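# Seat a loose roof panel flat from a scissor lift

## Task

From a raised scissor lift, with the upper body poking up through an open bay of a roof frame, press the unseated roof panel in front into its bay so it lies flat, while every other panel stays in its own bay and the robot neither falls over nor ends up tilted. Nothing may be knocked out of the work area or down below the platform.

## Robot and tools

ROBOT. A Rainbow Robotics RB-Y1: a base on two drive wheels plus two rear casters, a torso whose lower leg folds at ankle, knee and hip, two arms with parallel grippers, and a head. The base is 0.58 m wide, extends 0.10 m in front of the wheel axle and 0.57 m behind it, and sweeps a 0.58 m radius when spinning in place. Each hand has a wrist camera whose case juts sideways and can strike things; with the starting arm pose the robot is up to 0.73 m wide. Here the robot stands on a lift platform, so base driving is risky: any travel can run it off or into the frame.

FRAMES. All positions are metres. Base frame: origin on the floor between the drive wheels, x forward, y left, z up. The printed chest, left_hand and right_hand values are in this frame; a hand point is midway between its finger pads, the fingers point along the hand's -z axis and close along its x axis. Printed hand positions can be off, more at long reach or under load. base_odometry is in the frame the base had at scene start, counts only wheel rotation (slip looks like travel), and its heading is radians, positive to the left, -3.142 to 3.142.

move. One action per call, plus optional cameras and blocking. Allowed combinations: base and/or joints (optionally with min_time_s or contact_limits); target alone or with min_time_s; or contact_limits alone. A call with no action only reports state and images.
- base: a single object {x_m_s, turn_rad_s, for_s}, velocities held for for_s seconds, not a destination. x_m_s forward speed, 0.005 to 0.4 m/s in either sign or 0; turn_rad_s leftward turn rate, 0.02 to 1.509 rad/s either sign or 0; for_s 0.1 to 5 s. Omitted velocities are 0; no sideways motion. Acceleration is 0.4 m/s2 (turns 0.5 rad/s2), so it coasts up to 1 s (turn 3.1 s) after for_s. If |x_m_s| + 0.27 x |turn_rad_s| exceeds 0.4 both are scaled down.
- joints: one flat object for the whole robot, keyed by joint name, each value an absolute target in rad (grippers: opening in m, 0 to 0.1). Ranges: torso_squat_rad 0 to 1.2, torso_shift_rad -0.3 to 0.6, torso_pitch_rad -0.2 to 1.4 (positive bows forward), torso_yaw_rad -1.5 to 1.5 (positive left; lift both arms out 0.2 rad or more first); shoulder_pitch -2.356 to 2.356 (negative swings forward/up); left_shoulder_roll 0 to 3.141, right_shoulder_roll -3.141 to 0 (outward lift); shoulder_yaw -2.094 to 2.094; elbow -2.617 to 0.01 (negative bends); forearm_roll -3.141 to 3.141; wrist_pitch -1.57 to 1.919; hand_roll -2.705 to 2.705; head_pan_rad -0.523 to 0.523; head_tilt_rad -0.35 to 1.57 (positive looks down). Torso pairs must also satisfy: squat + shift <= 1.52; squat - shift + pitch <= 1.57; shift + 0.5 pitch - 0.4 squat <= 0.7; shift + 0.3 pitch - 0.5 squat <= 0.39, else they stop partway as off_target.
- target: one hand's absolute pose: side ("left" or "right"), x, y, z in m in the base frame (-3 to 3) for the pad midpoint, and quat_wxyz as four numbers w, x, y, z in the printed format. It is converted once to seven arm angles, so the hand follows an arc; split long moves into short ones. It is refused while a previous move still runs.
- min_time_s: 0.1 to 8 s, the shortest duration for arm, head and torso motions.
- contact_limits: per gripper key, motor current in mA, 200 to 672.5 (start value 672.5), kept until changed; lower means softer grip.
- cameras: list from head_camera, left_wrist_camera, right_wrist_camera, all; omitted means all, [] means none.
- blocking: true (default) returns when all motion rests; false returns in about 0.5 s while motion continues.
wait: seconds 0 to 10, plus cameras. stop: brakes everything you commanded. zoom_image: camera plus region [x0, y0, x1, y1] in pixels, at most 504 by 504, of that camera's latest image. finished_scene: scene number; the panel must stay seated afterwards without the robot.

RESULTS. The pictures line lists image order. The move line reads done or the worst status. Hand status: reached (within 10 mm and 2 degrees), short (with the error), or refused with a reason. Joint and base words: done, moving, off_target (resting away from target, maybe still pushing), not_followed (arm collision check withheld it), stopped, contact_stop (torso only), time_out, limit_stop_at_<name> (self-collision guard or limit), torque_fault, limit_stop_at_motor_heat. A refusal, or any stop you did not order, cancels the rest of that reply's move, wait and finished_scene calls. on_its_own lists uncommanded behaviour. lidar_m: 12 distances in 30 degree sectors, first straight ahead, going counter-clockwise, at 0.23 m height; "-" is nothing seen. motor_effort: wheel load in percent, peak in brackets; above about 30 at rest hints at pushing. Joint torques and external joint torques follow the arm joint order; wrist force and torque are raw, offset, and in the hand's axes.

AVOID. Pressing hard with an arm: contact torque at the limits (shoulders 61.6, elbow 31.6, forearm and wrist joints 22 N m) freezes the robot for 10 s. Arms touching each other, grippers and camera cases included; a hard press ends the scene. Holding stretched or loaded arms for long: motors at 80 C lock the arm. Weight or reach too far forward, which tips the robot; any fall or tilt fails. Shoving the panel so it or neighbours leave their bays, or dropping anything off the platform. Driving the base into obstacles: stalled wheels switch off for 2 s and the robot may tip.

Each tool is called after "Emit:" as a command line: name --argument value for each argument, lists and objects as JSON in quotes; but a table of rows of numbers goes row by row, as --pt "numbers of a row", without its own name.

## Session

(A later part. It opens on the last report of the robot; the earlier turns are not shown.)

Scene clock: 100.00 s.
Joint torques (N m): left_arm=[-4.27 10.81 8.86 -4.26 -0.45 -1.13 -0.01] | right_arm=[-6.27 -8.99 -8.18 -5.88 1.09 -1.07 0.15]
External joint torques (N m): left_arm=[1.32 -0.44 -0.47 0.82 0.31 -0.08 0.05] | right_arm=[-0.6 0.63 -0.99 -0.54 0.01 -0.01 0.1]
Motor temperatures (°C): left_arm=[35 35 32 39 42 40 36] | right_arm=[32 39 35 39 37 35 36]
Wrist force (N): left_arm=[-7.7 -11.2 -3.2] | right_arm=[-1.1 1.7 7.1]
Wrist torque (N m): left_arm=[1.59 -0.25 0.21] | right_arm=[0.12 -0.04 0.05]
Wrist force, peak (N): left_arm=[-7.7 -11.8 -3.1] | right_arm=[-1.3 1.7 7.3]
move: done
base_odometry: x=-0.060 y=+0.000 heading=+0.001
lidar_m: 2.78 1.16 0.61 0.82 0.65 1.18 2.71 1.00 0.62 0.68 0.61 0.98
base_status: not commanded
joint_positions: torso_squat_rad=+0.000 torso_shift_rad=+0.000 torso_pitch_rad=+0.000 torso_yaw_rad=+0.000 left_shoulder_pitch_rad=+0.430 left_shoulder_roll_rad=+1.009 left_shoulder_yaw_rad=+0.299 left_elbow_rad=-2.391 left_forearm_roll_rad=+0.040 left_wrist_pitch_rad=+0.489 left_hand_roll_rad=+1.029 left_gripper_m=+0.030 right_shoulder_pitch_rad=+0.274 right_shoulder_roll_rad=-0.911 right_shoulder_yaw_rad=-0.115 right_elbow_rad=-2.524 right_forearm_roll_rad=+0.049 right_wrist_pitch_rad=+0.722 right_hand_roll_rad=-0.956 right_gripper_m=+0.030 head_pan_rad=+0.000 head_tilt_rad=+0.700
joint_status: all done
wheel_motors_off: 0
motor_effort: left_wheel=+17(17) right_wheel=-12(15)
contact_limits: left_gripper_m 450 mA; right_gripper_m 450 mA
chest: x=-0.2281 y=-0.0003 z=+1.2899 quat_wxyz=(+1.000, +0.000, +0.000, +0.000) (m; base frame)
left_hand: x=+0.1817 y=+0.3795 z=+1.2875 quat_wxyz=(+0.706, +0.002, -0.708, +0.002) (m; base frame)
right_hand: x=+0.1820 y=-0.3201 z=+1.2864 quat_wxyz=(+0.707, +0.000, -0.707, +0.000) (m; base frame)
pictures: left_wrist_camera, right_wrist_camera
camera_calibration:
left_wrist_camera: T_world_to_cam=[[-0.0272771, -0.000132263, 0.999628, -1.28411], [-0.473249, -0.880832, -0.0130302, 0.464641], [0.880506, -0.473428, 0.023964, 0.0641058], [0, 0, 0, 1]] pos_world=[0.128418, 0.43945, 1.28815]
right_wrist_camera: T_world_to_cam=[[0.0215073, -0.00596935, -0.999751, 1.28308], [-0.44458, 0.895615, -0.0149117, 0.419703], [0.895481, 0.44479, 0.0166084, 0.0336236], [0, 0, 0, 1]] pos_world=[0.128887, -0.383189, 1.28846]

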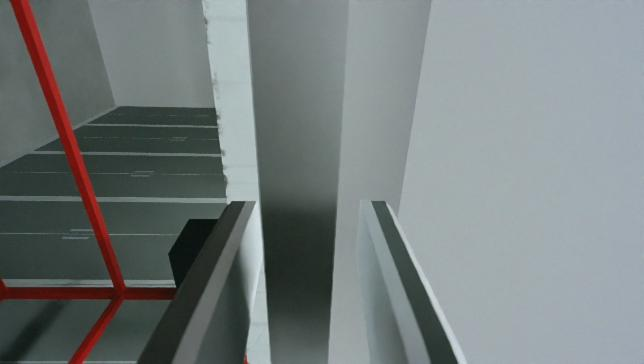

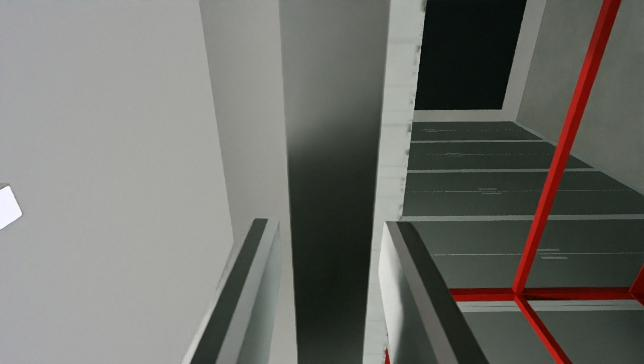

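Emit:
move --joints '{"left_gripper_m": 0.002, "right_gripper_m": 0.002}' --cameras '["all"]'

Scene clock: 100.90 s.
Joint torques (N m): left_arm=[-6.12 10.54 9.91 -4.87 -0.67 -1.33 0.24] | right_arm=[-4.04 -8.58 -6.75 -4.63 -0.57 -0.57 -0.23]
External joint torques (N m): left_arm=[-0.54 -0.71 0.58 0.21 0.09 -0.28 0.29] | right_arm=[1.63 1.05 0.43 0.71 -1.65 0.49 -0.29]
Motor temperatures (°C): left_arm=[35 35 32 39 42 40 36] | right_arm=[32 39 35 39 37 35 36]
Wrist force (N): left_arm=[-15.1 -13.3 -4.5] | right_arm=[6.7 -0.5 7.1]
Wrist torque (N m): left_arm=[1.60 -0.32 -0.41] | right_arm=[0.15 -0.31 0.63]
Wrist force, peak (N): left_arm=[-16.2 -13.9 -3.2] | right_arm=[9.5 -1.3 6.1]
move: off_target
base_odometry: x=-0.060 y=+0.000 heading=+0.001
lidar_m: 2.78 1.14 0.62 0.82 0.65 1.16 2.70 0.98 0.63 0.68 0.62 1.00
base_status: not commanded
joint_positions: torso_squat_rad=+0.000 torso_shift_rad=+0.000 torso_pitch_rad=+0.000 torso_yaw_rad=+0.000 left_shoulder_pitch_rad=+0.431 left_shoulder_roll_rad=+1.009 left_shoulder_yaw_rad=+0.299 left_elbow_rad=-2.391 left_forearm_roll_rad=+0.040 left_wrist_pitch_rad=+0.489 left_hand_roll_rad=+1.029 left_gripper_m=+0.013 right_shoulder_pitch_rad=+0.274 right_shoulder_roll_rad=-0.911 right_shoulder_yaw_rad=-0.116 right_elbow_rad=-2.524 right_forearm_roll_rad=+0.049 right_wrist_pitch_rad=+0.722 right_hand_roll_rad=-0.956 right_gripper_m=+0.011 head_pan_rad=+0.000 head_tilt_rad=+0.700
joint_status: left_gripper_m off_target (ended at +0.013, target +0.002); right_gripper_m off_target (ended at +0.011, target +0.002)
wheel_motors_off: 0
motor_effort: left_wheel=+16(17) right_wheel=-13(16)
contact_limits: left_gripper_m 450 mA; right_gripper_m 450 mA
chest: x=-0.2281 y=-0.0003 z=+1.2899 quat_wxyz=(+1.000, +0.000, +0.000, +0.000) (m; base frame)
left_hand: x=+0.1817 y=+0.3796 z=+1.2872 quat_wxyz=(+0.707, +0.002, -0.708, +0.002) (m; base frame)
right_hand: x=+0.1820 y=-0.3200 z=+1.2869 quat_wxyz=(+0.707, +0.000, -0.707, +0.000) (m; base frame)
pictures: head_camera, left_wrist_camera, right_wrist_camera
camera_calibration:
head_camera: T_world_to_cam=[[-0.0391717, -0.998968, 0.022978, -0.0465884], [-0.609814, 0.00568271, -0.792524, 1.11232], [0.791576, -0.0450568, -0.609408, 1.00927], [0, 0, 0, 1]] pos_world=[-0.122434, -0.00738677, 1.49766]
left_wrist_camera: T_world_to_cam=[[-0.0265134, 0.0000225067, 0.999648, -1.28401], [-0.473072, -0.880935, -0.0125273, 0.464052], [0.880625, -0.473238, 0.0233673, 0.0649185], [0, 0, 0, 1]] pos_world=[0.128317, 0.43955, 1.28785]
right_wrist_camera: T_world_to_cam=[[0.022847, -0.0066396, -0.999717, 1.2831], [-0.444756, 0.895507, -0.0161117, 0.421194], [0.89536, 0.444999, 0.0175066, 0.0324181], [0, 0, 0, 1]] pos_world=[0.128988, -0.383089, 1.28896]

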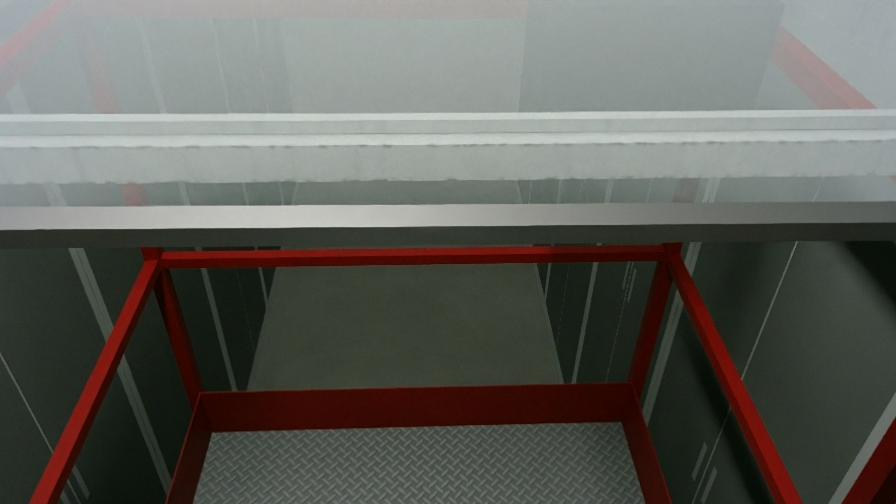

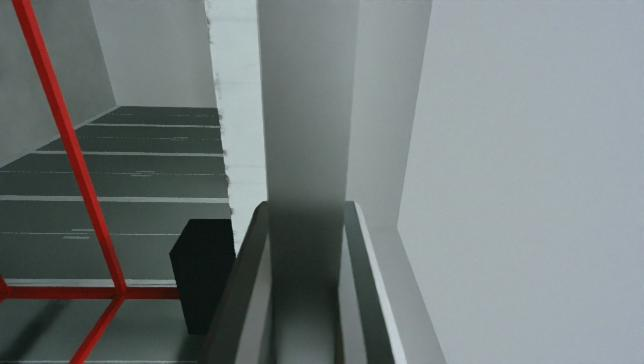

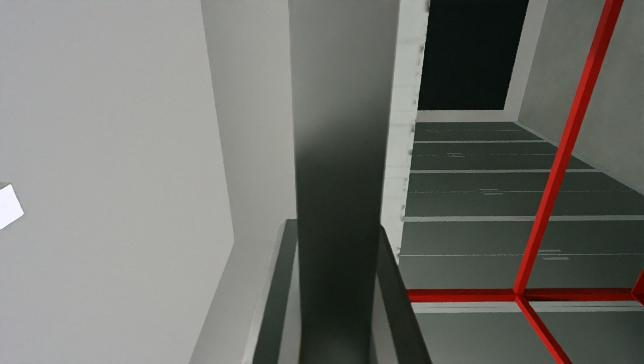

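Emit:
move --joints '{"left_shoulder_pitch_rad": 0.384, "left_shoulder_roll_rad": 0.985, "left_shoulder_yaw_rad": 0.243, "left_elbow_rad": -2.440, "left_forearm_roll_rad": 0.008, "left_wrist_pitch_rad": 0.565, "left_hand_roll_rad": 1.017, "right_shoulder_pitch_rad": 0.336, "right_shoulder_roll_rad": -0.947, "right_shoulder_yaw_rad": -0.191, "right_elbow_rad": -2.484, "right_forearm_roll_rad": 0.001, "right_wrist_pitch_rad": 0.633, "right_hand_roll_rad": -0.974}' --min_time_s 2.0 --cameras '["all"]'

Scene clock: 103.40 s.
Joint torques (N m): left_arm=[-12.34 8.36 11.93 -7.75 -2.53 -2.15 0.11] | right_arm=[-0.96 -10.42 -7.49 -2.9 -0.81 -0.36 -0.8]
External joint torques (N m): left_arm=[-6.52 -2.45 3.03 -2.39 -1.66 -1.09 0.16] | right_arm=[4.31 -0.27 0.14 2.16 -1.8 0.68 -0.86]
Motor temperatures (°C): left_arm=[35 35 32 39 42 40 36] | right_arm=[32 39 35 39 37 35 36]
Wrist force (N): left_arm=[-20.7 -15.4 -5.4] | right_arm=[6.4 0.8 10.8]
Wrist torque (N m): left_arm=[1.54 0.11 -0.28] | right_arm=[0.24 0.06 0.81]
Wrist force, peak (N): left_arm=[-26.7 -19.7 1.3] | right_arm=[13.6 -9.0 6.5]
move: done
base_odometry: x=-0.060 y=+0.000 heading=+0.001
lidar_m: 2.78 1.15 0.63 0.83 0.65 1.17 2.72 0.99 0.62 0.68 0.63 1.00
base_status: not commanded
joint_positions: torso_squat_rad=+0.000 torso_shift_rad=+0.000 torso_pitch_rad=+0.000 torso_yaw_rad=+0.000 left_shoulder_pitch_rad=+0.386 left_shoulder_roll_rad=+0.985 left_shoulder_yaw_rad=+0.242 left_elbow_rad=-2.439 left_forearm_roll_rad=+0.008 left_wrist_pitch_rad=+0.565 left_hand_roll_rad=+1.017 left_gripper_m=+0.012 right_shoulder_pitch_rad=+0.335 right_shoulder_roll_rad=-0.947 right_shoulder_yaw_rad=-0.191 right_elbow_rad=-2.485 right_forearm_roll_rad=+0.001 right_wrist_pitch_rad=+0.633 right_hand_roll_rad=-0.974 right_gripper_m=+0.012 head_pan_rad=+0.000 head_tilt_rad=+0.700
joint_status: all done
wheel_motors_off: 0
motor_effort: left_wheel=+17(17) right_wheel=-11(15)
contact_limits: left_gripper_m 450 mA; right_gripper_m 450 mA
chest: x=-0.2281 y=-0.0003 z=+1.2899 quat_wxyz=(+1.000, +0.000, +0.000, +0.000) (m; base frame)
left_hand: x=+0.1818 y=+0.3597 z=+1.2862 quat_wxyz=(+0.708, +0.001, -0.707, +0.001) (m; base frame)
right_hand: x=+0.1814 y=-0.3399 z=+1.2876 quat_wxyz=(+0.706, +0.002, -0.708, +0.002) (m; base frame)
pictures: head_camera, left_wrist_camera, right_wrist_camera
camera_calibration:
head_camera: T_world_to_cam=[[-0.0392503, -0.998964, 0.0230394, -0.0465903], [-0.609814, 0.00568197, -0.792524, 1.11232], [0.791572, -0.0451566, -0.609405, 1.00927], [0, 0, 0, 1]] pos_world=[-0.122435, -0.00728691, 1.49766]
left_wrist_camera: T_world_to_cam=[[-0.0238909, -0.00051983, 0.999714, -1.2833], [-0.475204, -0.879796, -0.0118138, 0.445709], [0.879551, -0.475351, 0.0207721, 0.0597201], [0, 0, 0, 1]] pos_world=[0.128617, 0.419854, 1.28696]
right_wrist_camera: T_world_to_cam=[[0.0240404, -0.00572529, -0.999695, 1.28376], [-0.449019, 0.893381, -0.0159143, 0.438457], [0.893199, 0.449264, 0.0189065, 0.0419], [0, 0, 0, 1]] pos_world=[0.128588, -0.403184, 1.28956]

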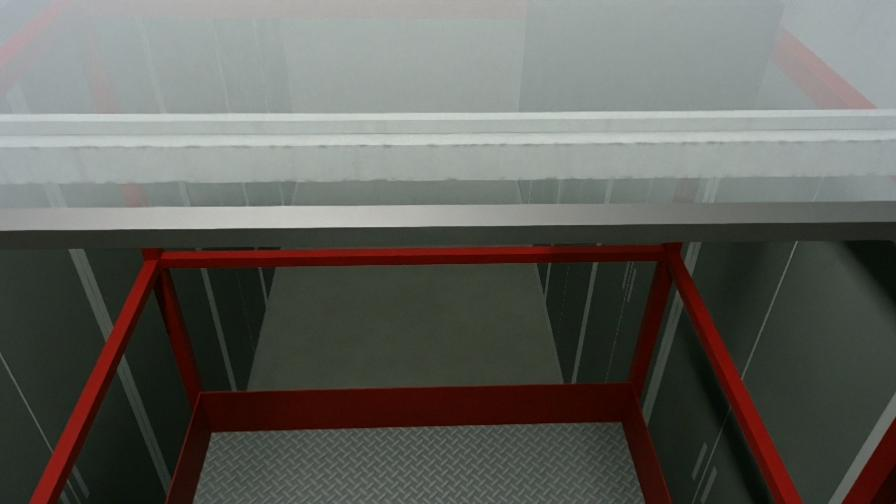

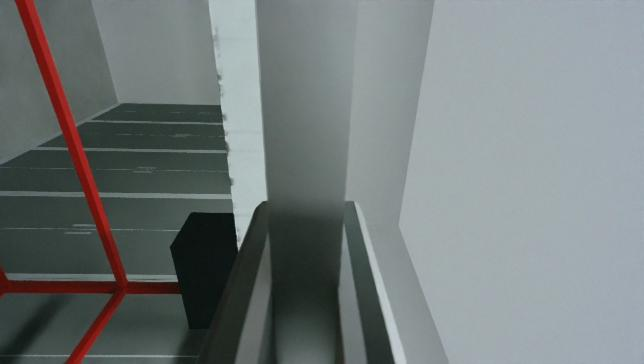

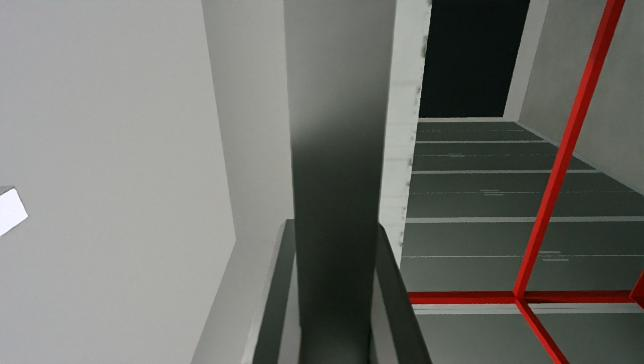

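Emit:
move --joints '{"head_pan_rad": 0.52, "head_tilt_rad": 0.45}' --cameras '["head_camera"]'

Emit:
zoom_image --camera "head_camera" --region '[0, 0, 504, 300]'

Scene clock: 104.70 s.
Joint torques (N m): left_arm=[-12.34 8.52 12.22 -7.57 -2.51 -2.05 0.12] | right_arm=[-1.04 -10.9 -7.69 -3.02 -0.78 -0.35 -0.82]
External joint torques (N m): left_arm=[-6.5 -2.3 3.32 -2.21 -1.63 -0.97 0.17] | right_arm=[4.22 -0.75 -0.06 2.04 -1.78 0.69 -0.87]
Motor temperatures (°C): left_arm=[35 35 32 39 42 40 36] | right_arm=[32 39 35 39 37 35 36]
Wrist force (N): left_arm=[-21.0 -15.1 -5.6] | right_arm=[6.4 1.0 11.2]
Wrist torque (N m): left_arm=[1.52 0.09 -0.29] | right_arm=[0.24 0.10 0.81]
Wrist force, peak (N): left_arm=[-21.6 -14.9 -5.4] | right_arm=[6.8 1.6 11.6]
move: done
base_odometry: x=-0.060 y=+0.000 heading=+0.001
lidar_m: 2.77 1.14 0.62 0.81 0.65 1.19 2.71 1.00 0.62 0.68 0.62 0.97
base_status: not commanded
joint_positions: torso_squat_rad=+0.000 torso_shift_rad=+0.000 torso_pitch_rad=+0.000 torso_yaw_rad=+0.000 left_shoulder_pitch_rad=+0.386 left_shoulder_roll_rad=+0.985 left_shoulder_yaw_rad=+0.242 left_elbow_rad=-2.439 left_forearm_roll_rad=+0.008 left_wrist_pitch_rad=+0.565 left_hand_roll_rad=+1.017 left_gripper_m=+0.012 right_shoulder_pitch_rad=+0.335 right_shoulder_roll_rad=-0.947 right_shoulder_yaw_rad=-0.191 right_elbow_rad=-2.485 right_forearm_roll_rad=+0.001 right_wrist_pitch_rad=+0.633 right_hand_roll_rad=-0.974 right_gripper_m=+0.012 head_pan_rad=+0.520 head_tilt_rad=+0.450
joint_status: all done
wheel_motors_off: 0
motor_effort: left_wheel=+16(17) right_wheel=-13(16)
contact_limits: left_gripper_m 450 mA; right_gripper_m 450 mA
chest: x=-0.2281 y=-0.0003 z=+1.2899 quat_wxyz=(+1.000, +0.000, +0.000, +0.000) (m; base frame)
left_hand: x=+0.1818 y=+0.3597 z=+1.2862 quat_wxyz=(+0.708, +0.001, -0.707, +0.001) (m; base frame)
right_hand: x=+0.1814 y=-0.3399 z=+1.2876 quat_wxyz=(+0.706, +0.002, -0.708, +0.002) (m; base frame)
pictures: head_camera
camera_calibration:
head_camera: T_world_to_cam=[[0.45826, -0.888727, 0.012694, 0.0713], [-0.345219, -0.191132, -0.918854, 1.35504], [0.819037, 0.416692, -0.394394, 0.694773], [0, 0, 0, 1]] pos_world=[-0.133934, 0.0328507, 1.51819]

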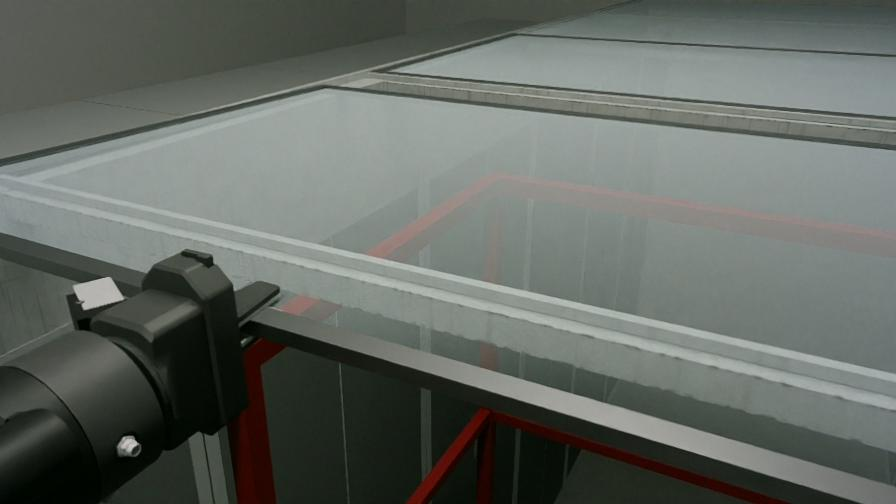

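Scaled by 1.000.

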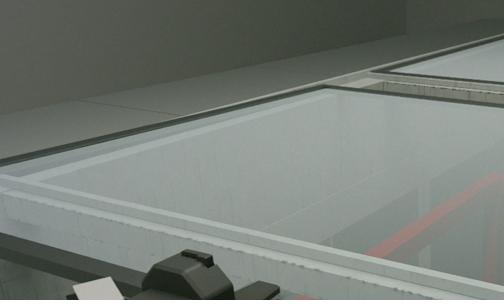

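Emit:
move --joints '{"left_shoulder_pitch_rad": 0.347, "left_shoulder_roll_rad": 0.965, "left_shoulder_yaw_rad": 0.196, "left_elbow_rad": -2.473, "left_forearm_roll_rad": -0.018, "left_wrist_pitch_rad": 0.623, "left_hand_roll_rad": 1.007, "right_shoulder_pitch_rad": 0.373, "right_shoulder_roll_rad": -0.968, "right_shoulder_yaw_rad": -0.237, "right_elbow_rad": -2.450, "right_forearm_roll_rad": -0.027, "right_wrist_pitch_rad": 0.576, "right_hand_roll_rad": -0.983}' --min_time_s 2.0 --cameras '["head_camera"]'

Emit:
zoom_image --camera "head_camera" --region '[0, 0, 504, 300]'

Scene clock: 107.20 s.
Joint torques (N m): left_arm=[-15.86 9.66 -3.7 -14.39 1.86 -7.88 0.07] | right_arm=[1.11 -9.58 -25.6 5.88 3.69 4.84 -0.58]
External joint torques (N m): left_arm=[-9.8 -0.82 -12.27 -8.8 2.81 -6.79 0.13] | right_arm=[6.17 0.89 -17.66 10.75 2.76 5.86 -0.63]
Motor temperatures (°C): left_arm=[35 35 32 39 42 40 36] | right_arm=[32 39 35 39 37 35 36]
Wrist force (N): left_arm=[-2.0 26.5 31.0] | right_arm=[-12.6 41.6 -11.9]
Wrist torque (N m): left_arm=[1.24 0.13 -0.26] | right_arm=[-0.58 -0.33 0.74]
Wrist force, peak (N): left_arm=[-0.4 18.5 41.8] | right_arm=[-12.9 41.2 -16.3]
move: done
base_odometry: x=-0.060 y=+0.000 heading=+0.002
lidar_m: 2.79 1.14 0.62 0.81 0.65 1.17 2.68 0.99 0.62 0.68 0.63 0.98
base_status: not commanded
joint_positions: torso_squat_rad=+0.000 torso_shift_rad=+0.000 torso_pitch_rad=+0.000 torso_yaw_rad=+0.002 left_shoulder_pitch_rad=+0.349 left_shoulder_roll_rad=+0.965 left_shoulder_yaw_rad=+0.199 left_elbow_rad=-2.471 left_forearm_roll_rad=-0.019 left_wrist_pitch_rad=+0.625 left_hand_roll_rad=+1.007 left_gripper_m=+0.013 right_shoulder_pitch_rad=+0.372 right_shoulder_roll_rad=-0.968 right_shoulder_yaw_rad=-0.233 right_elbow_rad=-2.453 right_forearm_roll_rad=-0.028 right_wrist_pitch_rad=+0.575 right_hand_roll_rad=-0.983 right_gripper_m=+0.011 head_pan_rad=+0.520 head_tilt_rad=+0.450
joint_status: all done
wheel_motors_off: 0
motor_effort: left_wheel=+35(36) right_wheel=-16(24)
contact_limits: left_gripper_m 450 mA; right_gripper_m 450 mA
chest: x=-0.2282 y=+0.0009 z=+1.2899 quat_wxyz=(+1.000, +0.000, +0.000, +0.001) (m; base frame)
left_hand: x=+0.1812 y=+0.3490 z=+1.2856 quat_wxyz=(+0.708, +0.003, -0.707, +0.004) (m; base frame)
right_hand: x=+0.1819 y=-0.3508 z=+1.2871 quat_wxyz=(+0.707, +0.004, -0.707, +0.004) (m; base frame)
pictures: head_camera
camera_calibration:
head_camera: T_world_to_cam=[[0.459884, -0.887867, 0.014082, 0.0711187], [-0.344656, -0.19309, -0.918656, 1.35504], [0.818363, 0.417622, -0.394808, 0.69473], [0, 0, 0, 1]] pos_world=[-0.134226, 0.0346539, 1.5181]

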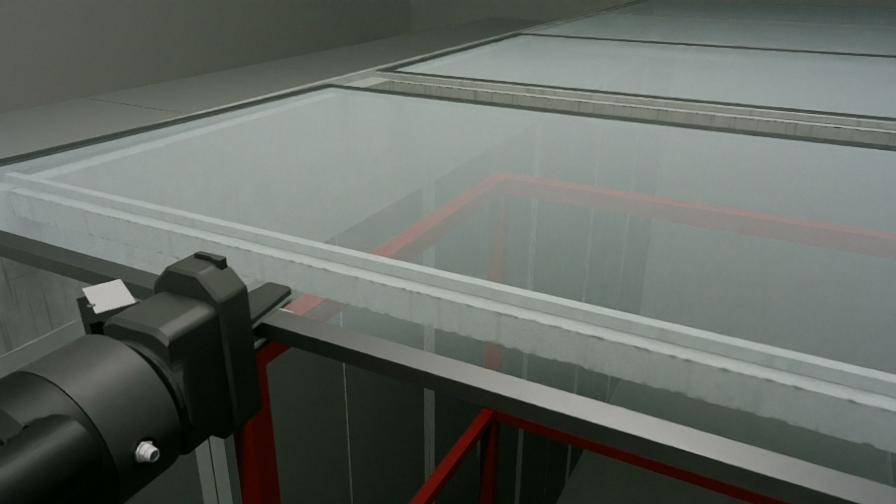

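Scaled by 1.000.

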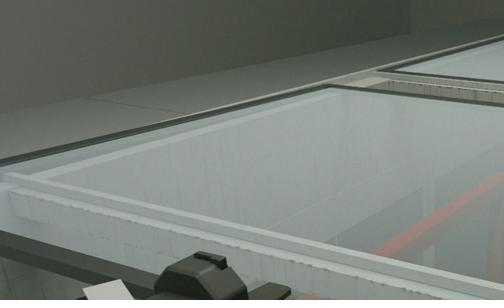

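Emit:
move --joints '{"head_pan_rad": -0.52, "head_tilt_rad": 0.45}' --cameras '["all"]'

Emit:
zoom_image --camera "head_camera" --region '[392, 0, 896, 300]'

Scene clock: 108.90 s.
Joint torques (N m): left_arm=[-15.62 9.86 -3.99 -14.53 1.93 -8.06 0.07] | right_arm=[0.04 -9.87 -25.58 5.66 3.73 4.69 -0.66]
External joint torques (N m): left_arm=[-9.55 -0.62 -12.56 -8.95 2.88 -6.96 0.13] | right_arm=[5.1 0.6 -17.65 10.53 2.8 5.71 -0.71]
Motor temperatures (°C): left_arm=[35 35 32 39 42 40 36] | right_arm=[32 39 35 39 37 35 36]
Wrist force (N): left_arm=[-2.0 26.9 30.9] | right_arm=[-12.4 41.9 -11.8]
Wrist torque (N m): left_arm=[1.21 0.13 -0.25] | right_arm=[-0.62 -0.30 0.75]
Wrist force, peak (N): left_arm=[-2.0 26.9 31.1] | right_arm=[-12.7 41.9 -12.0]
move: done
base_odometry: x=-0.060 y=+0.000 heading=+0.002
lidar_m: 2.80 1.15 0.61 0.82 0.65 1.18 2.69 0.99 0.62 0.69 0.63 1.00
base_status: not commanded
joint_positions: torso_squat_rad=+0.000 torso_shift_rad=+0.000 torso_pitch_rad=+0.000 torso_yaw_rad=+0.002 left_shoulder_pitch_rad=+0.349 left_shoulder_roll_rad=+0.965 left_shoulder_yaw_rad=+0.199 left_elbow_rad=-2.471 left_forearm_roll_rad=-0.019 left_wrist_pitch_rad=+0.625 left_hand_roll_rad=+1.007 left_gripper_m=+0.013 right_shoulder_pitch_rad=+0.372 right_shoulder_roll_rad=-0.968 right_shoulder_yaw_rad=-0.233 right_elbow_rad=-2.453 right_forearm_roll_rad=-0.028 right_wrist_pitch_rad=+0.575 right_hand_roll_rad=-0.983 right_gripper_m=+0.011 head_pan_rad=-0.520 head_tilt_rad=+0.450
joint_status: all done
wheel_motors_off: 0
motor_effort: left_wheel=+35(36) right_wheel=-22(23)
contact_limits: left_gripper_m 450 mA; right_gripper_m 450 mA
chest: x=-0.2282 y=+0.0009 z=+1.2899 quat_wxyz=(+1.000, +0.000, +0.000, +0.001) (m; base frame)
left_hand: x=+0.1812 y=+0.3490 z=+1.2856 quat_wxyz=(+0.708, +0.003, -0.707, +0.004) (m; base frame)
right_hand: x=+0.1819 y=-0.3508 z=+1.2871 quat_wxyz=(+0.707, +0.004, -0.707, +0.004) (m; base frame)
pictures: head_camera, left_wrist_camera, right_wrist_camera
camera_calibration:
head_camera: T_world_to_cam=[[-0.532897, -0.846068, 0.01378, -0.133349], [-0.340195, 0.199304, -0.918991, 1.35604], [0.774783, -0.494416, -0.394037, 0.685658], [0, 0, 0, 1]] pos_world=[-0.140981, -0.0440858, 1.5182]
left_wrist_camera: T_world_to_cam=[[-0.0236971, -0.0000906941, 0.999719, -1.28294], [-0.469736, -0.882736, -0.0112146, 0.435183], [0.882489, -0.46987, 0.0208757, 0.0525882], [0, 0, 0, 1]] pos_world=[0.127611, 0.408745, 1.28636]
right_wrist_camera: T_world_to_cam=[[0.0216564, -0.00570185, -0.999749, 1.28367], [-0.453768, 0.890995, -0.014911, 0.447188], [0.890857, 0.453977, 0.0167084, 0.0512252], [0, 0, 0, 1]] pos_world=[0.129486, -0.414378, 1.28916]

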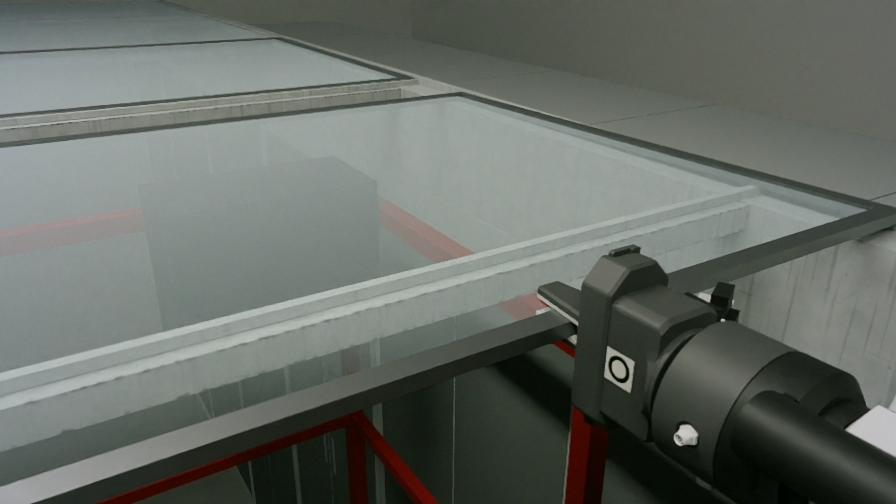

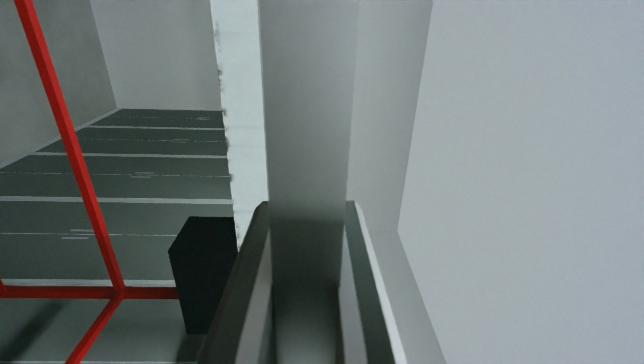

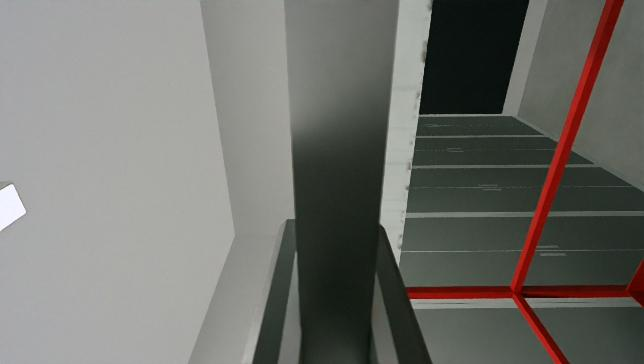

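Scaled by 1.000.

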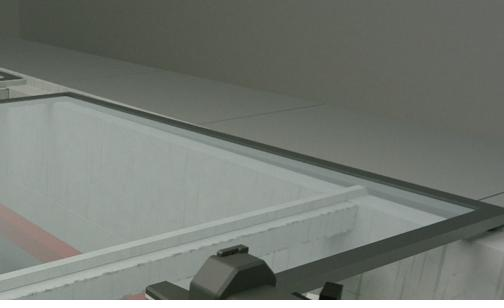

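Emit:
zoom_image --camera "head_camera" --region '[640, 80, 896, 300]'

Emit:
zoom_image --camera "head_camera" --region '[420, 70, 640, 220]'

Scaled by 1.969 from the camera's 896x504 image, which has a finer 1280x720 frame.

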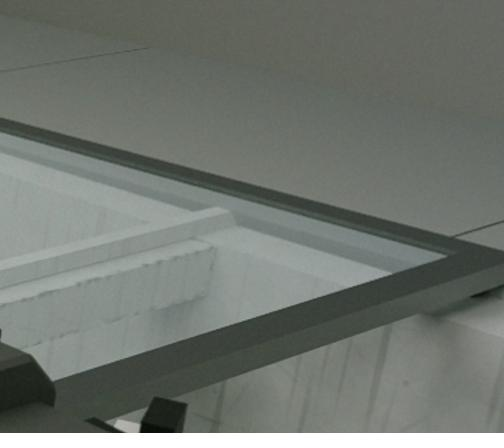

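Scaled by 2.291 from the camera's 896x504 image, which has a finer 1280x720 frame.

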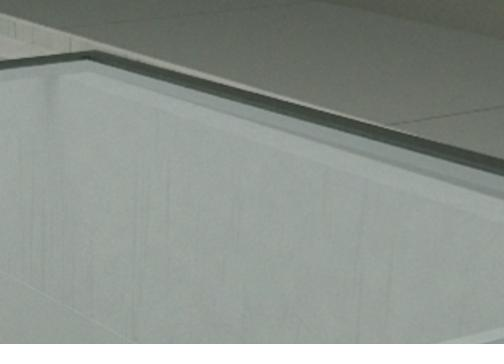

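Emit:
zoom_image --camera "head_camera" --region '[740, 160, 896, 250]'

Emit:
zoom_image --camera "head_camera" --region '[560, 100, 716, 190]'

Scaled by 3.231 from the camera's 896x504 image, which has a finer 1280x720 frame.

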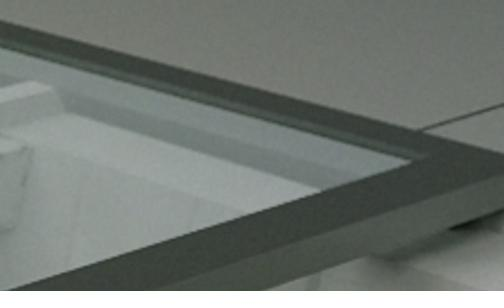

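Scaled by 3.231 from the camera's 896x504 image, which has a finer 1280x720 frame.

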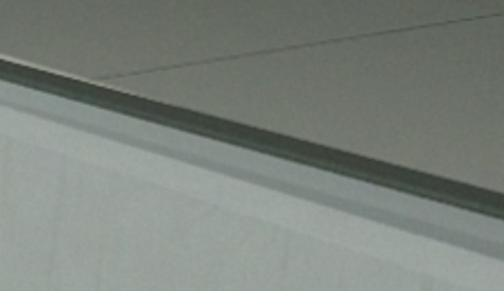

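Emit:
move --joints '{"head_pan_rad": 0.52, "head_tilt_rad": 0.45}' --cameras '["head_camera"]'

Emit:
zoom_image --camera "head_camera" --region '[0, 120, 156, 210]'

Emit:
zoom_image --camera "head_camera" --region '[120, 90, 276, 180]'

Emit:
zoom_image --camera "head_camera" --region '[260, 60, 416, 150]'

Scene clock: 113.43 s.
Joint torques (N m): left_arm=[-15.74 9.32 -4.13 -14.44 1.89 -7.97 0.08] | right_arm=[0.39 -9.7 -25.39 5.95 3.78 4.64 -0.79]
External joint torques (N m): left_arm=[-9.67 -1.15 -12.7 -8.85 2.84 -6.87 0.14] | right_arm=[5.44 0.76 -17.45 10.82 2.85 5.66 -0.84]
Motor temperatures (°C): left_arm=[35 35 32 39 42 40 36] | right_arm=[32 39 35 39 37 35 36]
Wrist force (N): left_arm=[-2.2 26.8 30.9] | right_arm=[-12.5 41.9 -11.8]
Wrist torque (N m): left_arm=[1.22 0.07 -0.25] | right_arm=[-0.62 -0.30 0.74]
Wrist force, peak (N): left_arm=[-2.1 27.0 31.1] | right_arm=[-12.4 42.2 -11.6]
move: done
base_odometry: x=-0.060 y=+0.000 heading=+0.002
lidar_m: 2.79 1.16 0.61 0.82 0.64 1.18 2.69 1.00 0.61 0.68 0.63 0.99
base_status: not commanded
joint_positions: torso_squat_rad=+0.000 torso_shift_rad=+0.000 torso_pitch_rad=+0.000 torso_yaw_rad=+0.002 left_shoulder_pitch_rad=+0.349 left_shoulder_roll_rad=+0.965 left_shoulder_yaw_rad=+0.199 left_elbow_rad=-2.471 left_forearm_roll_rad=-0.019 left_wrist_pitch_rad=+0.625 left_hand_roll_rad=+1.007 left_gripper_m=+0.013 right_shoulder_pitch_rad=+0.372 right_shoulder_roll_rad=-0.968 right_shoulder_yaw_rad=-0.233 right_elbow_rad=-2.453 right_forearm_roll_rad=-0.028 right_wrist_pitch_rad=+0.575 right_hand_roll_rad=-0.983 right_gripper_m=+0.011 head_pan_rad=+0.520 head_tilt_rad=+0.450
joint_status: all done
wheel_motors_off: 0
motor_effort: left_wheel=+35(36) right_wheel=-19(23)
contact_limits: left_gripper_m 450 mA; right_gripper_m 450 mA
chest: x=-0.2282 y=+0.0009 z=+1.2899 quat_wxyz=(+1.000, +0.000, +0.000, +0.001) (m; base frame)
left_hand: x=+0.1812 y=+0.3490 z=+1.2856 quat_wxyz=(+0.708, +0.003, -0.707, +0.004) (m; base frame)
right_hand: x=+0.1819 y=-0.3508 z=+1.2871 quat_wxyz=(+0.707, +0.004, -0.707, +0.004) (m; base frame)
pictures: head_camera
camera_calibration:
head_camera: T_world_to_cam=[[0.459812, -0.887904, 0.0141177, 0.071056], [-0.344672, -0.193099, -0.918648, 1.35503], [0.818398, 0.417539, -0.394824, 0.694764], [0, 0, 0, 1]] pos_world=[-0.134226, 0.0346536, 1.5181]

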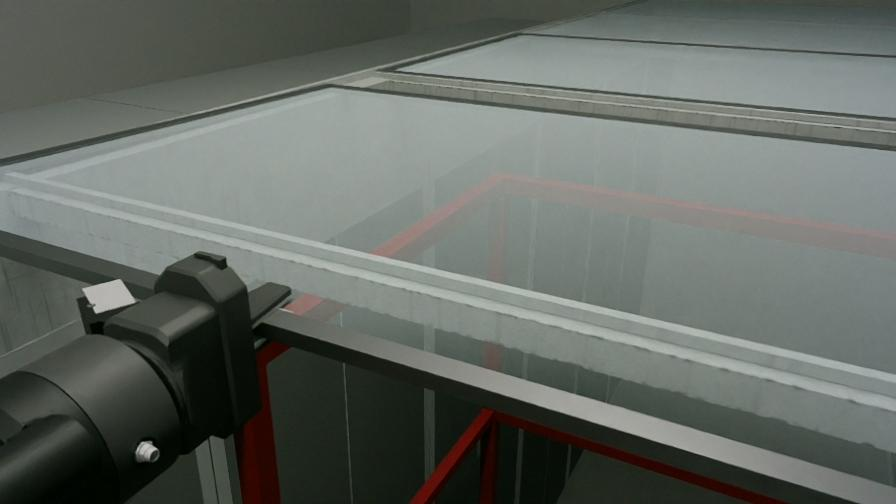

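Scaled by 3.231 from the camera's 896x504 image, which has a finer 1280x720 frame.

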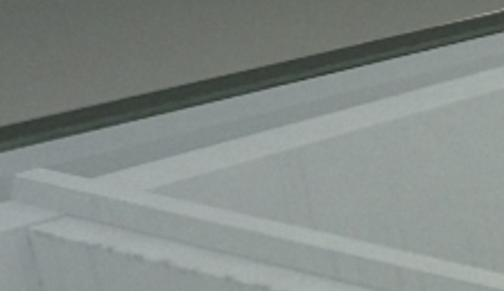

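Scaled by 3.231 from the camera's 896x504 image, which has a finer 1280x720 frame.

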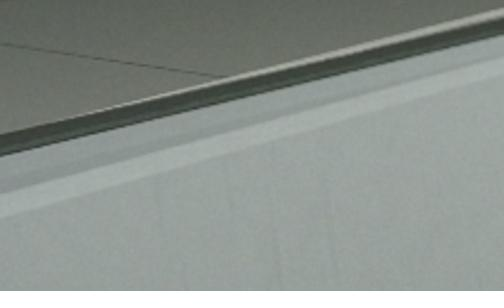

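Scaled by 3.231 from the camera's 896x504 image, which has a finer 1280x720 frame.

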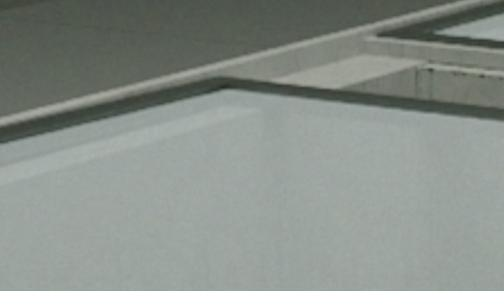

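Emit:
zoom_image --camera "head_camera" --region '[40, 130, 104, 174]'

Emit:
zoom_image --camera "head_camera" --region '[200, 90, 264, 134]'

Scaled by 7.875 from the camera's 896x504 image, which has a finer 1280x720 frame.

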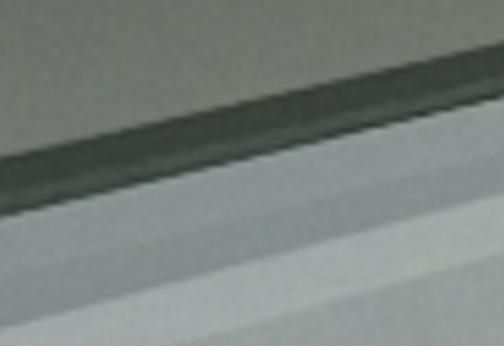

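Scaled by 7.875 from the camera's 896x504 image, which has a finer 1280x720 frame.

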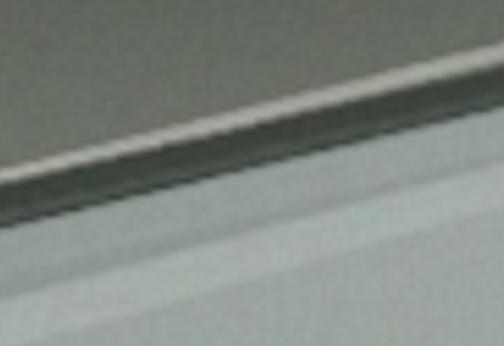

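Emit:
move --joints '{"left_shoulder_pitch_rad": 0.3677, "left_shoulder_roll_rad": 0.9762, "left_shoulder_yaw_rad": 0.2223, "left_elbow_rad": -2.4545, "left_forearm_roll_rad": -0.0034, "left_wrist_pitch_rad": 0.5905, "left_hand_roll_rad": 1.0126, "right_shoulder_pitch_rad": 0.3525, "right_shoulder_roll_rad": -0.9564, "right_shoulder_yaw_rad": -0.2116, "right_elbow_rad": -2.4688, "right_forearm_roll_rad": -0.0115, "right_wrist_pitch_rad": 0.6075, "right_hand_roll_rad": -0.978, "head_pan_rad": 0.52, "head_tilt_rad": 0.45}' --min_time_s 1.5 --cameras '["head_camera"]'

Emit:
zoom_image --camera "head_camera" --region '[260, 60, 416, 150]'

Emit:
zoom_image --camera "head_camera" --region '[40, 130, 104, 174]'

Scene clock: 118.57 s.
Joint torques (N m): left_arm=[-11.91 11.67 10.04 -5.67 -0.64 -3.85 0.5] | right_arm=[-1.34 -7.43 -10.31 -3.48 1.23 1.66 -0.27]
External joint torques (N m): left_arm=[-5.98 1.02 1.29 -0.21 0.26 -2.77 0.55] | right_arm=[3.83 2.88 -2.53 1.5 0.26 2.69 -0.33]
Motor temperatures (°C): left_arm=[35 35 32 39 42 40 36] | right_arm=[32 39 35 39 38 35 36]
Wrist force (N): left_arm=[-15.1 -4.7 23.3] | right_arm=[1.4 12.9 -15.5]
Wrist torque (N m): left_arm=[1.73 -0.12 -0.33] | right_arm=[0.07 0.03 0.73]
Wrist force, peak (N): left_arm=[-1.4 25.4 34.5] | right_arm=[-13.2 41.6 -13.6]
move: done
base_odometry: x=-0.060 y=+0.000 heading=+0.002
lidar_m: 2.80 1.15 0.62 0.82 0.65 1.19 2.69 0.98 0.61 0.68 0.62 0.99
base_status: not commanded
joint_positions: torso_squat_rad=+0.000 torso_shift_rad=+0.000 torso_pitch_rad=+0.000 torso_yaw_rad=+0.001 left_shoulder_pitch_rad=+0.369 left_shoulder_roll_rad=+0.976 left_shoulder_yaw_rad=+0.222 left_elbow_rad=-2.454 left_forearm_roll_rad=-0.004 left_wrist_pitch_rad=+0.591 left_hand_roll_rad=+1.012 left_gripper_m=+0.013 right_shoulder_pitch_rad=+0.352 right_shoulder_roll_rad=-0.957 right_shoulder_yaw_rad=-0.211 right_elbow_rad=-2.469 right_forearm_roll_rad=-0.012 right_wrist_pitch_rad=+0.607 right_hand_roll_rad=-0.978 right_gripper_m=+0.011 head_pan_rad=+0.520 head_tilt_rad=+0.450
joint_status: all done
wheel_motors_off: 0
motor_effort: left_wheel=+30(36) right_wheel=-16(21)
contact_limits: left_gripper_m 450 mA; right_gripper_m 450 mA
chest: x=-0.2282 y=+0.0002 z=+1.2899 quat_wxyz=(+1.000, +0.000, +0.000, +0.000) (m; base frame)
left_hand: x=+0.1814 y=+0.3543 z=+1.2858 quat_wxyz=(+0.708, +0.001, -0.707, +0.002) (m; base frame)
right_hand: x=+0.1818 y=-0.3455 z=+1.2875 quat_wxyz=(+0.707, +0.002, -0.708, +0.003) (m; base frame)
pictures: head_camera
camera_calibration:
head_camera: T_world_to_cam=[[0.459134, -0.888266, 0.0133821, 0.0711593], [-0.344859, -0.192096, -0.918788, 1.35511], [0.818699, 0.417232, -0.394525, 0.694736], [0, 0, 0, 1]] pos_world=[-0.13413, 0.0336526, 1.51819]

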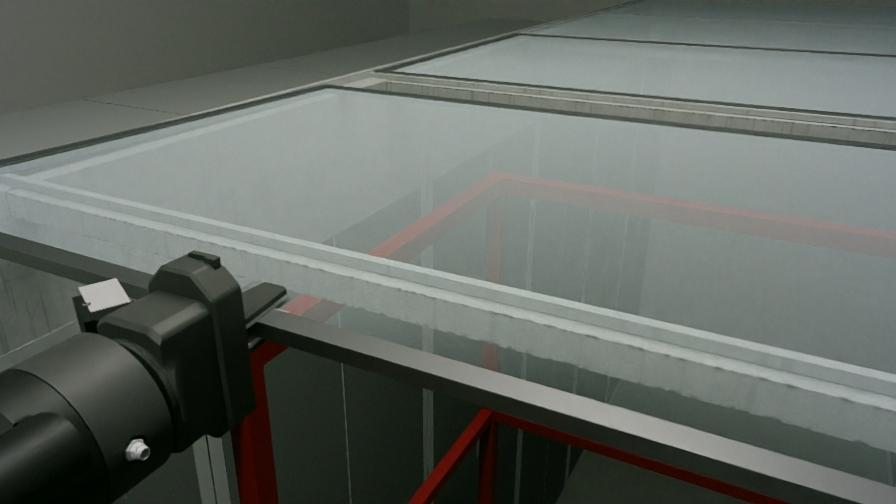

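Scaled by 3.231 from the camera's 896x504 image, which has a finer 1280x720 frame.

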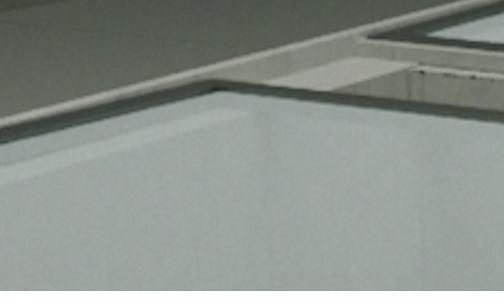

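Scaled by 7.875 from the camera's 896x504 image, which has a finer 1280x720 frame.

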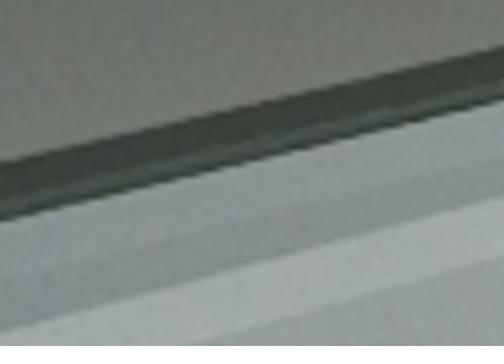

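Emit:
move --joints '{"left_gripper_m": 0.035, "right_gripper_m": 0.035}' --cameras '["head_camera"]'

Emit:
zoom_image --camera "head_camera" --region '[260, 60, 416, 150]'

Emit:
zoom_image --camera "head_camera" --region '[40, 130, 104, 174]'

Emit:
move --joints '{"head_pan_rad": -0.52, "head_tilt_rad": 0.45}' --cameras '["head_camera"]'

Emit:
zoom_image --camera "head_camera" --region '[740, 160, 896, 250]'

Emit:
zoom_image --camera "head_camera" --region '[400, 60, 556, 150]'

Scene clock: 119.80 s.
Joint torques (N m): left_arm=[-7.24 10.5 8.75 -5.73 -0.87 -1.42 -0.04] | right_arm=[-3.24 -9.15 -9.8 -5.08 1.27 -0.74 -0.19]
External joint torques (N m): left_arm=[-1.29 -0.16 0 -0.28 0.04 -0.34 0.02] | right_arm=[1.93 1.15 -2.03 -0.09 0.3 0.29 -0.24]
Motor temperatures (°C): left_arm=[35 35 32 39 42 40 36] | right_arm=[32 39 35 39 37 35 36]
Wrist force (N): left_arm=[-7.5 -11.7 -2.9] | right_arm=[-1.3 1.4 7.1]
Wrist torque (N m): left_arm=[1.67 -0.23 0.21] | right_arm=[0.16 -0.08 0.05]
Wrist force, peak (N): left_arm=[-15.2 -5.2 23.4] | right_arm=[1.3 12.7 -15.9]
move: done
base_odometry: x=-0.060 y=+0.000 heading=+0.001
lidar_m: 2.79 1.15 0.62 0.82 0.64 1.19 2.70 1.00 0.63 0.68 0.62 0.98
base_status: not commanded
joint_positions: torso_squat_rad=+0.000 torso_shift_rad=+0.000 torso_pitch_rad=+0.000 torso_yaw_rad=+0.000 left_shoulder_pitch_rad=+0.368 left_shoulder_roll_rad=+0.976 left_shoulder_yaw_rad=+0.222 left_elbow_rad=-2.454 left_forearm_roll_rad=-0.003 left_wrist_pitch_rad=+0.591 left_hand_roll_rad=+1.013 left_gripper_m=+0.035 right_shoulder_pitch_rad=+0.352 right_shoulder_roll_rad=-0.957 right_shoulder_yaw_rad=-0.211 right_elbow_rad=-2.469 right_forearm_roll_rad=-0.012 right_wrist_pitch_rad=+0.607 right_hand_roll_rad=-0.978 right_gripper_m=+0.035 head_pan_rad=+0.520 head_tilt_rad=+0.450
joint_status: all done
wheel_motors_off: 0
motor_effort: left_wheel=+8(30) right_wheel=-7(17)
contact_limits: left_gripper_m 450 mA; right_gripper_m 450 mA
chest: x=-0.2281 y=-0.0003 z=+1.2899 quat_wxyz=(+1.000, +0.000, +0.000, +0.000) (m; base frame)
left_hand: x=+0.1819 y=+0.3532 z=+1.2867 quat_wxyz=(+0.707, +0.001, -0.707, +0.001) (m; base frame)
right_hand: x=+0.1815 y=-0.3466 z=+1.2868 quat_wxyz=(+0.707, +0.002, -0.707, +0.001) (m; base frame)
pictures: head_camera
camera_calibration:
head_camera: T_world_to_cam=[[0.458385, -0.888663, 0.0126818, 0.071468], [-0.345137, -0.191139, -0.918883, 1.35508], [0.819002, 0.416826, -0.394326, 0.6947], [0, 0, 0, 1]] pos_world=[-0.134033, 0.0329512, 1.51819]

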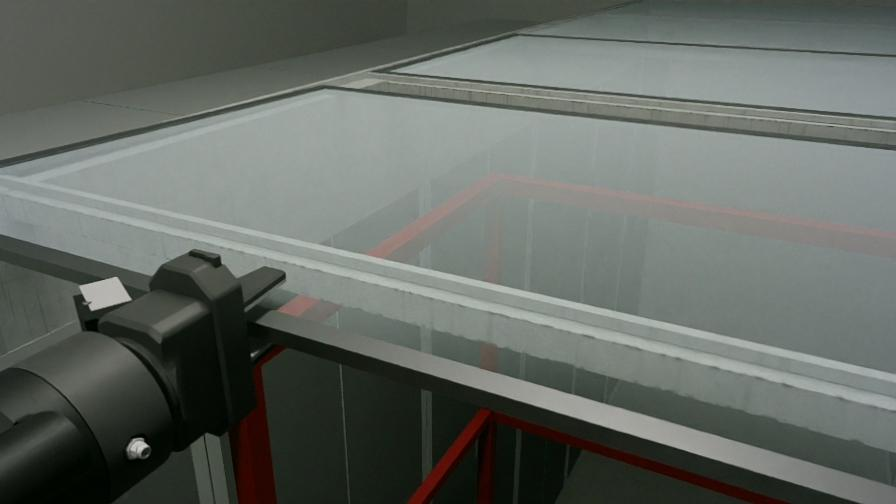

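Scaled by 3.231 from the camera's 896x504 image, which has a finer 1280x720 frame.

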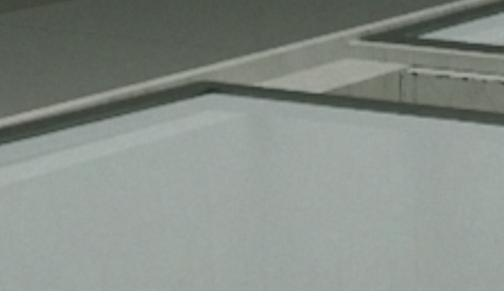

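Scaled by 7.875 from the camera's 896x504 image, which has a finer 1280x720 frame.

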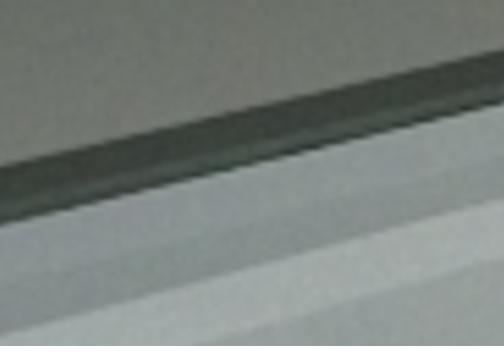

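Scene clock: 121.17 s.
Joint torques (N m): left_arm=[-7.38 10.44 8.69 -5.87 -0.76 -1.37 -0.09] | right_arm=[-3.49 -9.26 -10.33 -5.03 1.1 -0.94 -0.02]
External joint torques (N m): left_arm=[-1.44 -0.23 -0.06 -0.43 0.15 -0.28 -0.04] | right_arm=[1.68 1.04 -2.56 -0.05 0.13 0.09 -0.07]
Motor temperatures (°C): left_arm=[35 35 32 39 42 40 36] | right_arm=[32 39 35 39 37 35 36]
Wrist force (N): left_arm=[-7.9 -11.4 -3.2] | right_arm=[-1.1 1.4 7.0]
Wrist torque (N m): left_arm=[1.63 -0.26 0.22] | right_arm=[0.16 -0.05 0.04]
Wrist force, peak (N): left_arm=[-8.0 -11.6 -3.1] | right_arm=[-1.3 1.6 7.3]
move: done
base_odometry: x=-0.060 y=+0.000 heading=+0.001
lidar_m: 2.78 1.16 0.63 0.83 0.64 1.18 2.69 0.99 0.63 0.68 0.62 0.99
base_status: not commanded
joint_positions: torso_squat_rad=+0.000 torso_shift_rad=+0.000 torso_pitch_rad=+0.000 torso_yaw_rad=+0.000 left_shoulder_pitch_rad=+0.368 left_shoulder_roll_rad=+0.976 left_shoulder_yaw_rad=+0.222 left_elbow_rad=-2.454 left_forearm_roll_rad=-0.003 left_wrist_pitch_rad=+0.591 left_hand_roll_rad=+1.013 left_gripper_m=+0.035 right_shoulder_pitch_rad=+0.352 right_shoulder_roll_rad=-0.957 right_shoulder_yaw_rad=-0.211 right_elbow_rad=-2.469 right_forearm_roll_rad=-0.012 right_wrist_pitch_rad=+0.607 right_hand_roll_rad=-0.978 right_gripper_m=+0.035 head_pan_rad=-0.520 head_tilt_rad=+0.450
joint_status: all done
wheel_motors_off: 0
motor_effort: left_wheel=+8(9) right_wheel=-8(8)
contact_limits: left_gripper_m 450 mA; right_gripper_m 450 mA
chest: x=-0.2281 y=-0.0003 z=+1.2899 quat_wxyz=(+1.000, +0.000, +0.000, +0.000) (m; base frame)
left_hand: x=+0.1819 y=+0.3532 z=+1.2867 quat_wxyz=(+0.707, +0.001, -0.707, +0.001) (m; base frame)
right_hand: x=+0.1815 y=-0.3466 z=+1.2868 quat_wxyz=(+0.707, +0.002, -0.707, +0.001) (m; base frame)
pictures: head_camera
camera_calibration:
head_camera: T_world_to_cam=[[-0.534295, -0.845205, 0.0125421, -0.132925], [-0.339915, 0.201244, -0.918672, 1.35593], [0.773942, -0.495106, -0.394821, 0.685798], [0, 0, 0, 1]] pos_world=[-0.140889, -0.0456799, 1.51809]

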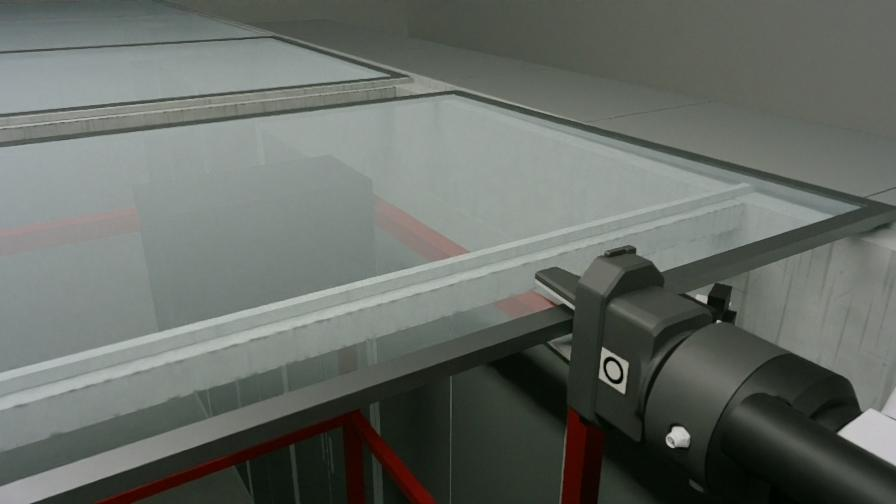

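Scaled by 3.231 from the camera's 896x504 image, which has a finer 1280x720 frame.

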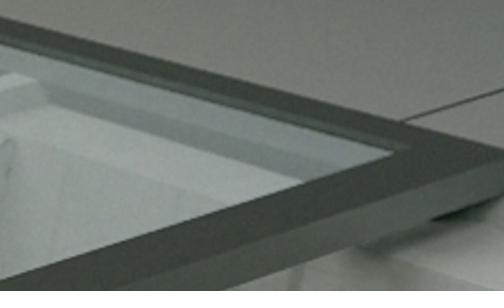

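Scaled by 3.231 from the camera's 896x504 image, which has a finer 1280x720 frame.

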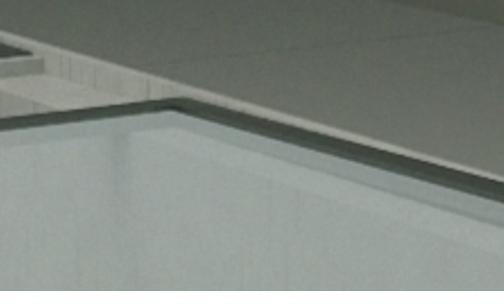

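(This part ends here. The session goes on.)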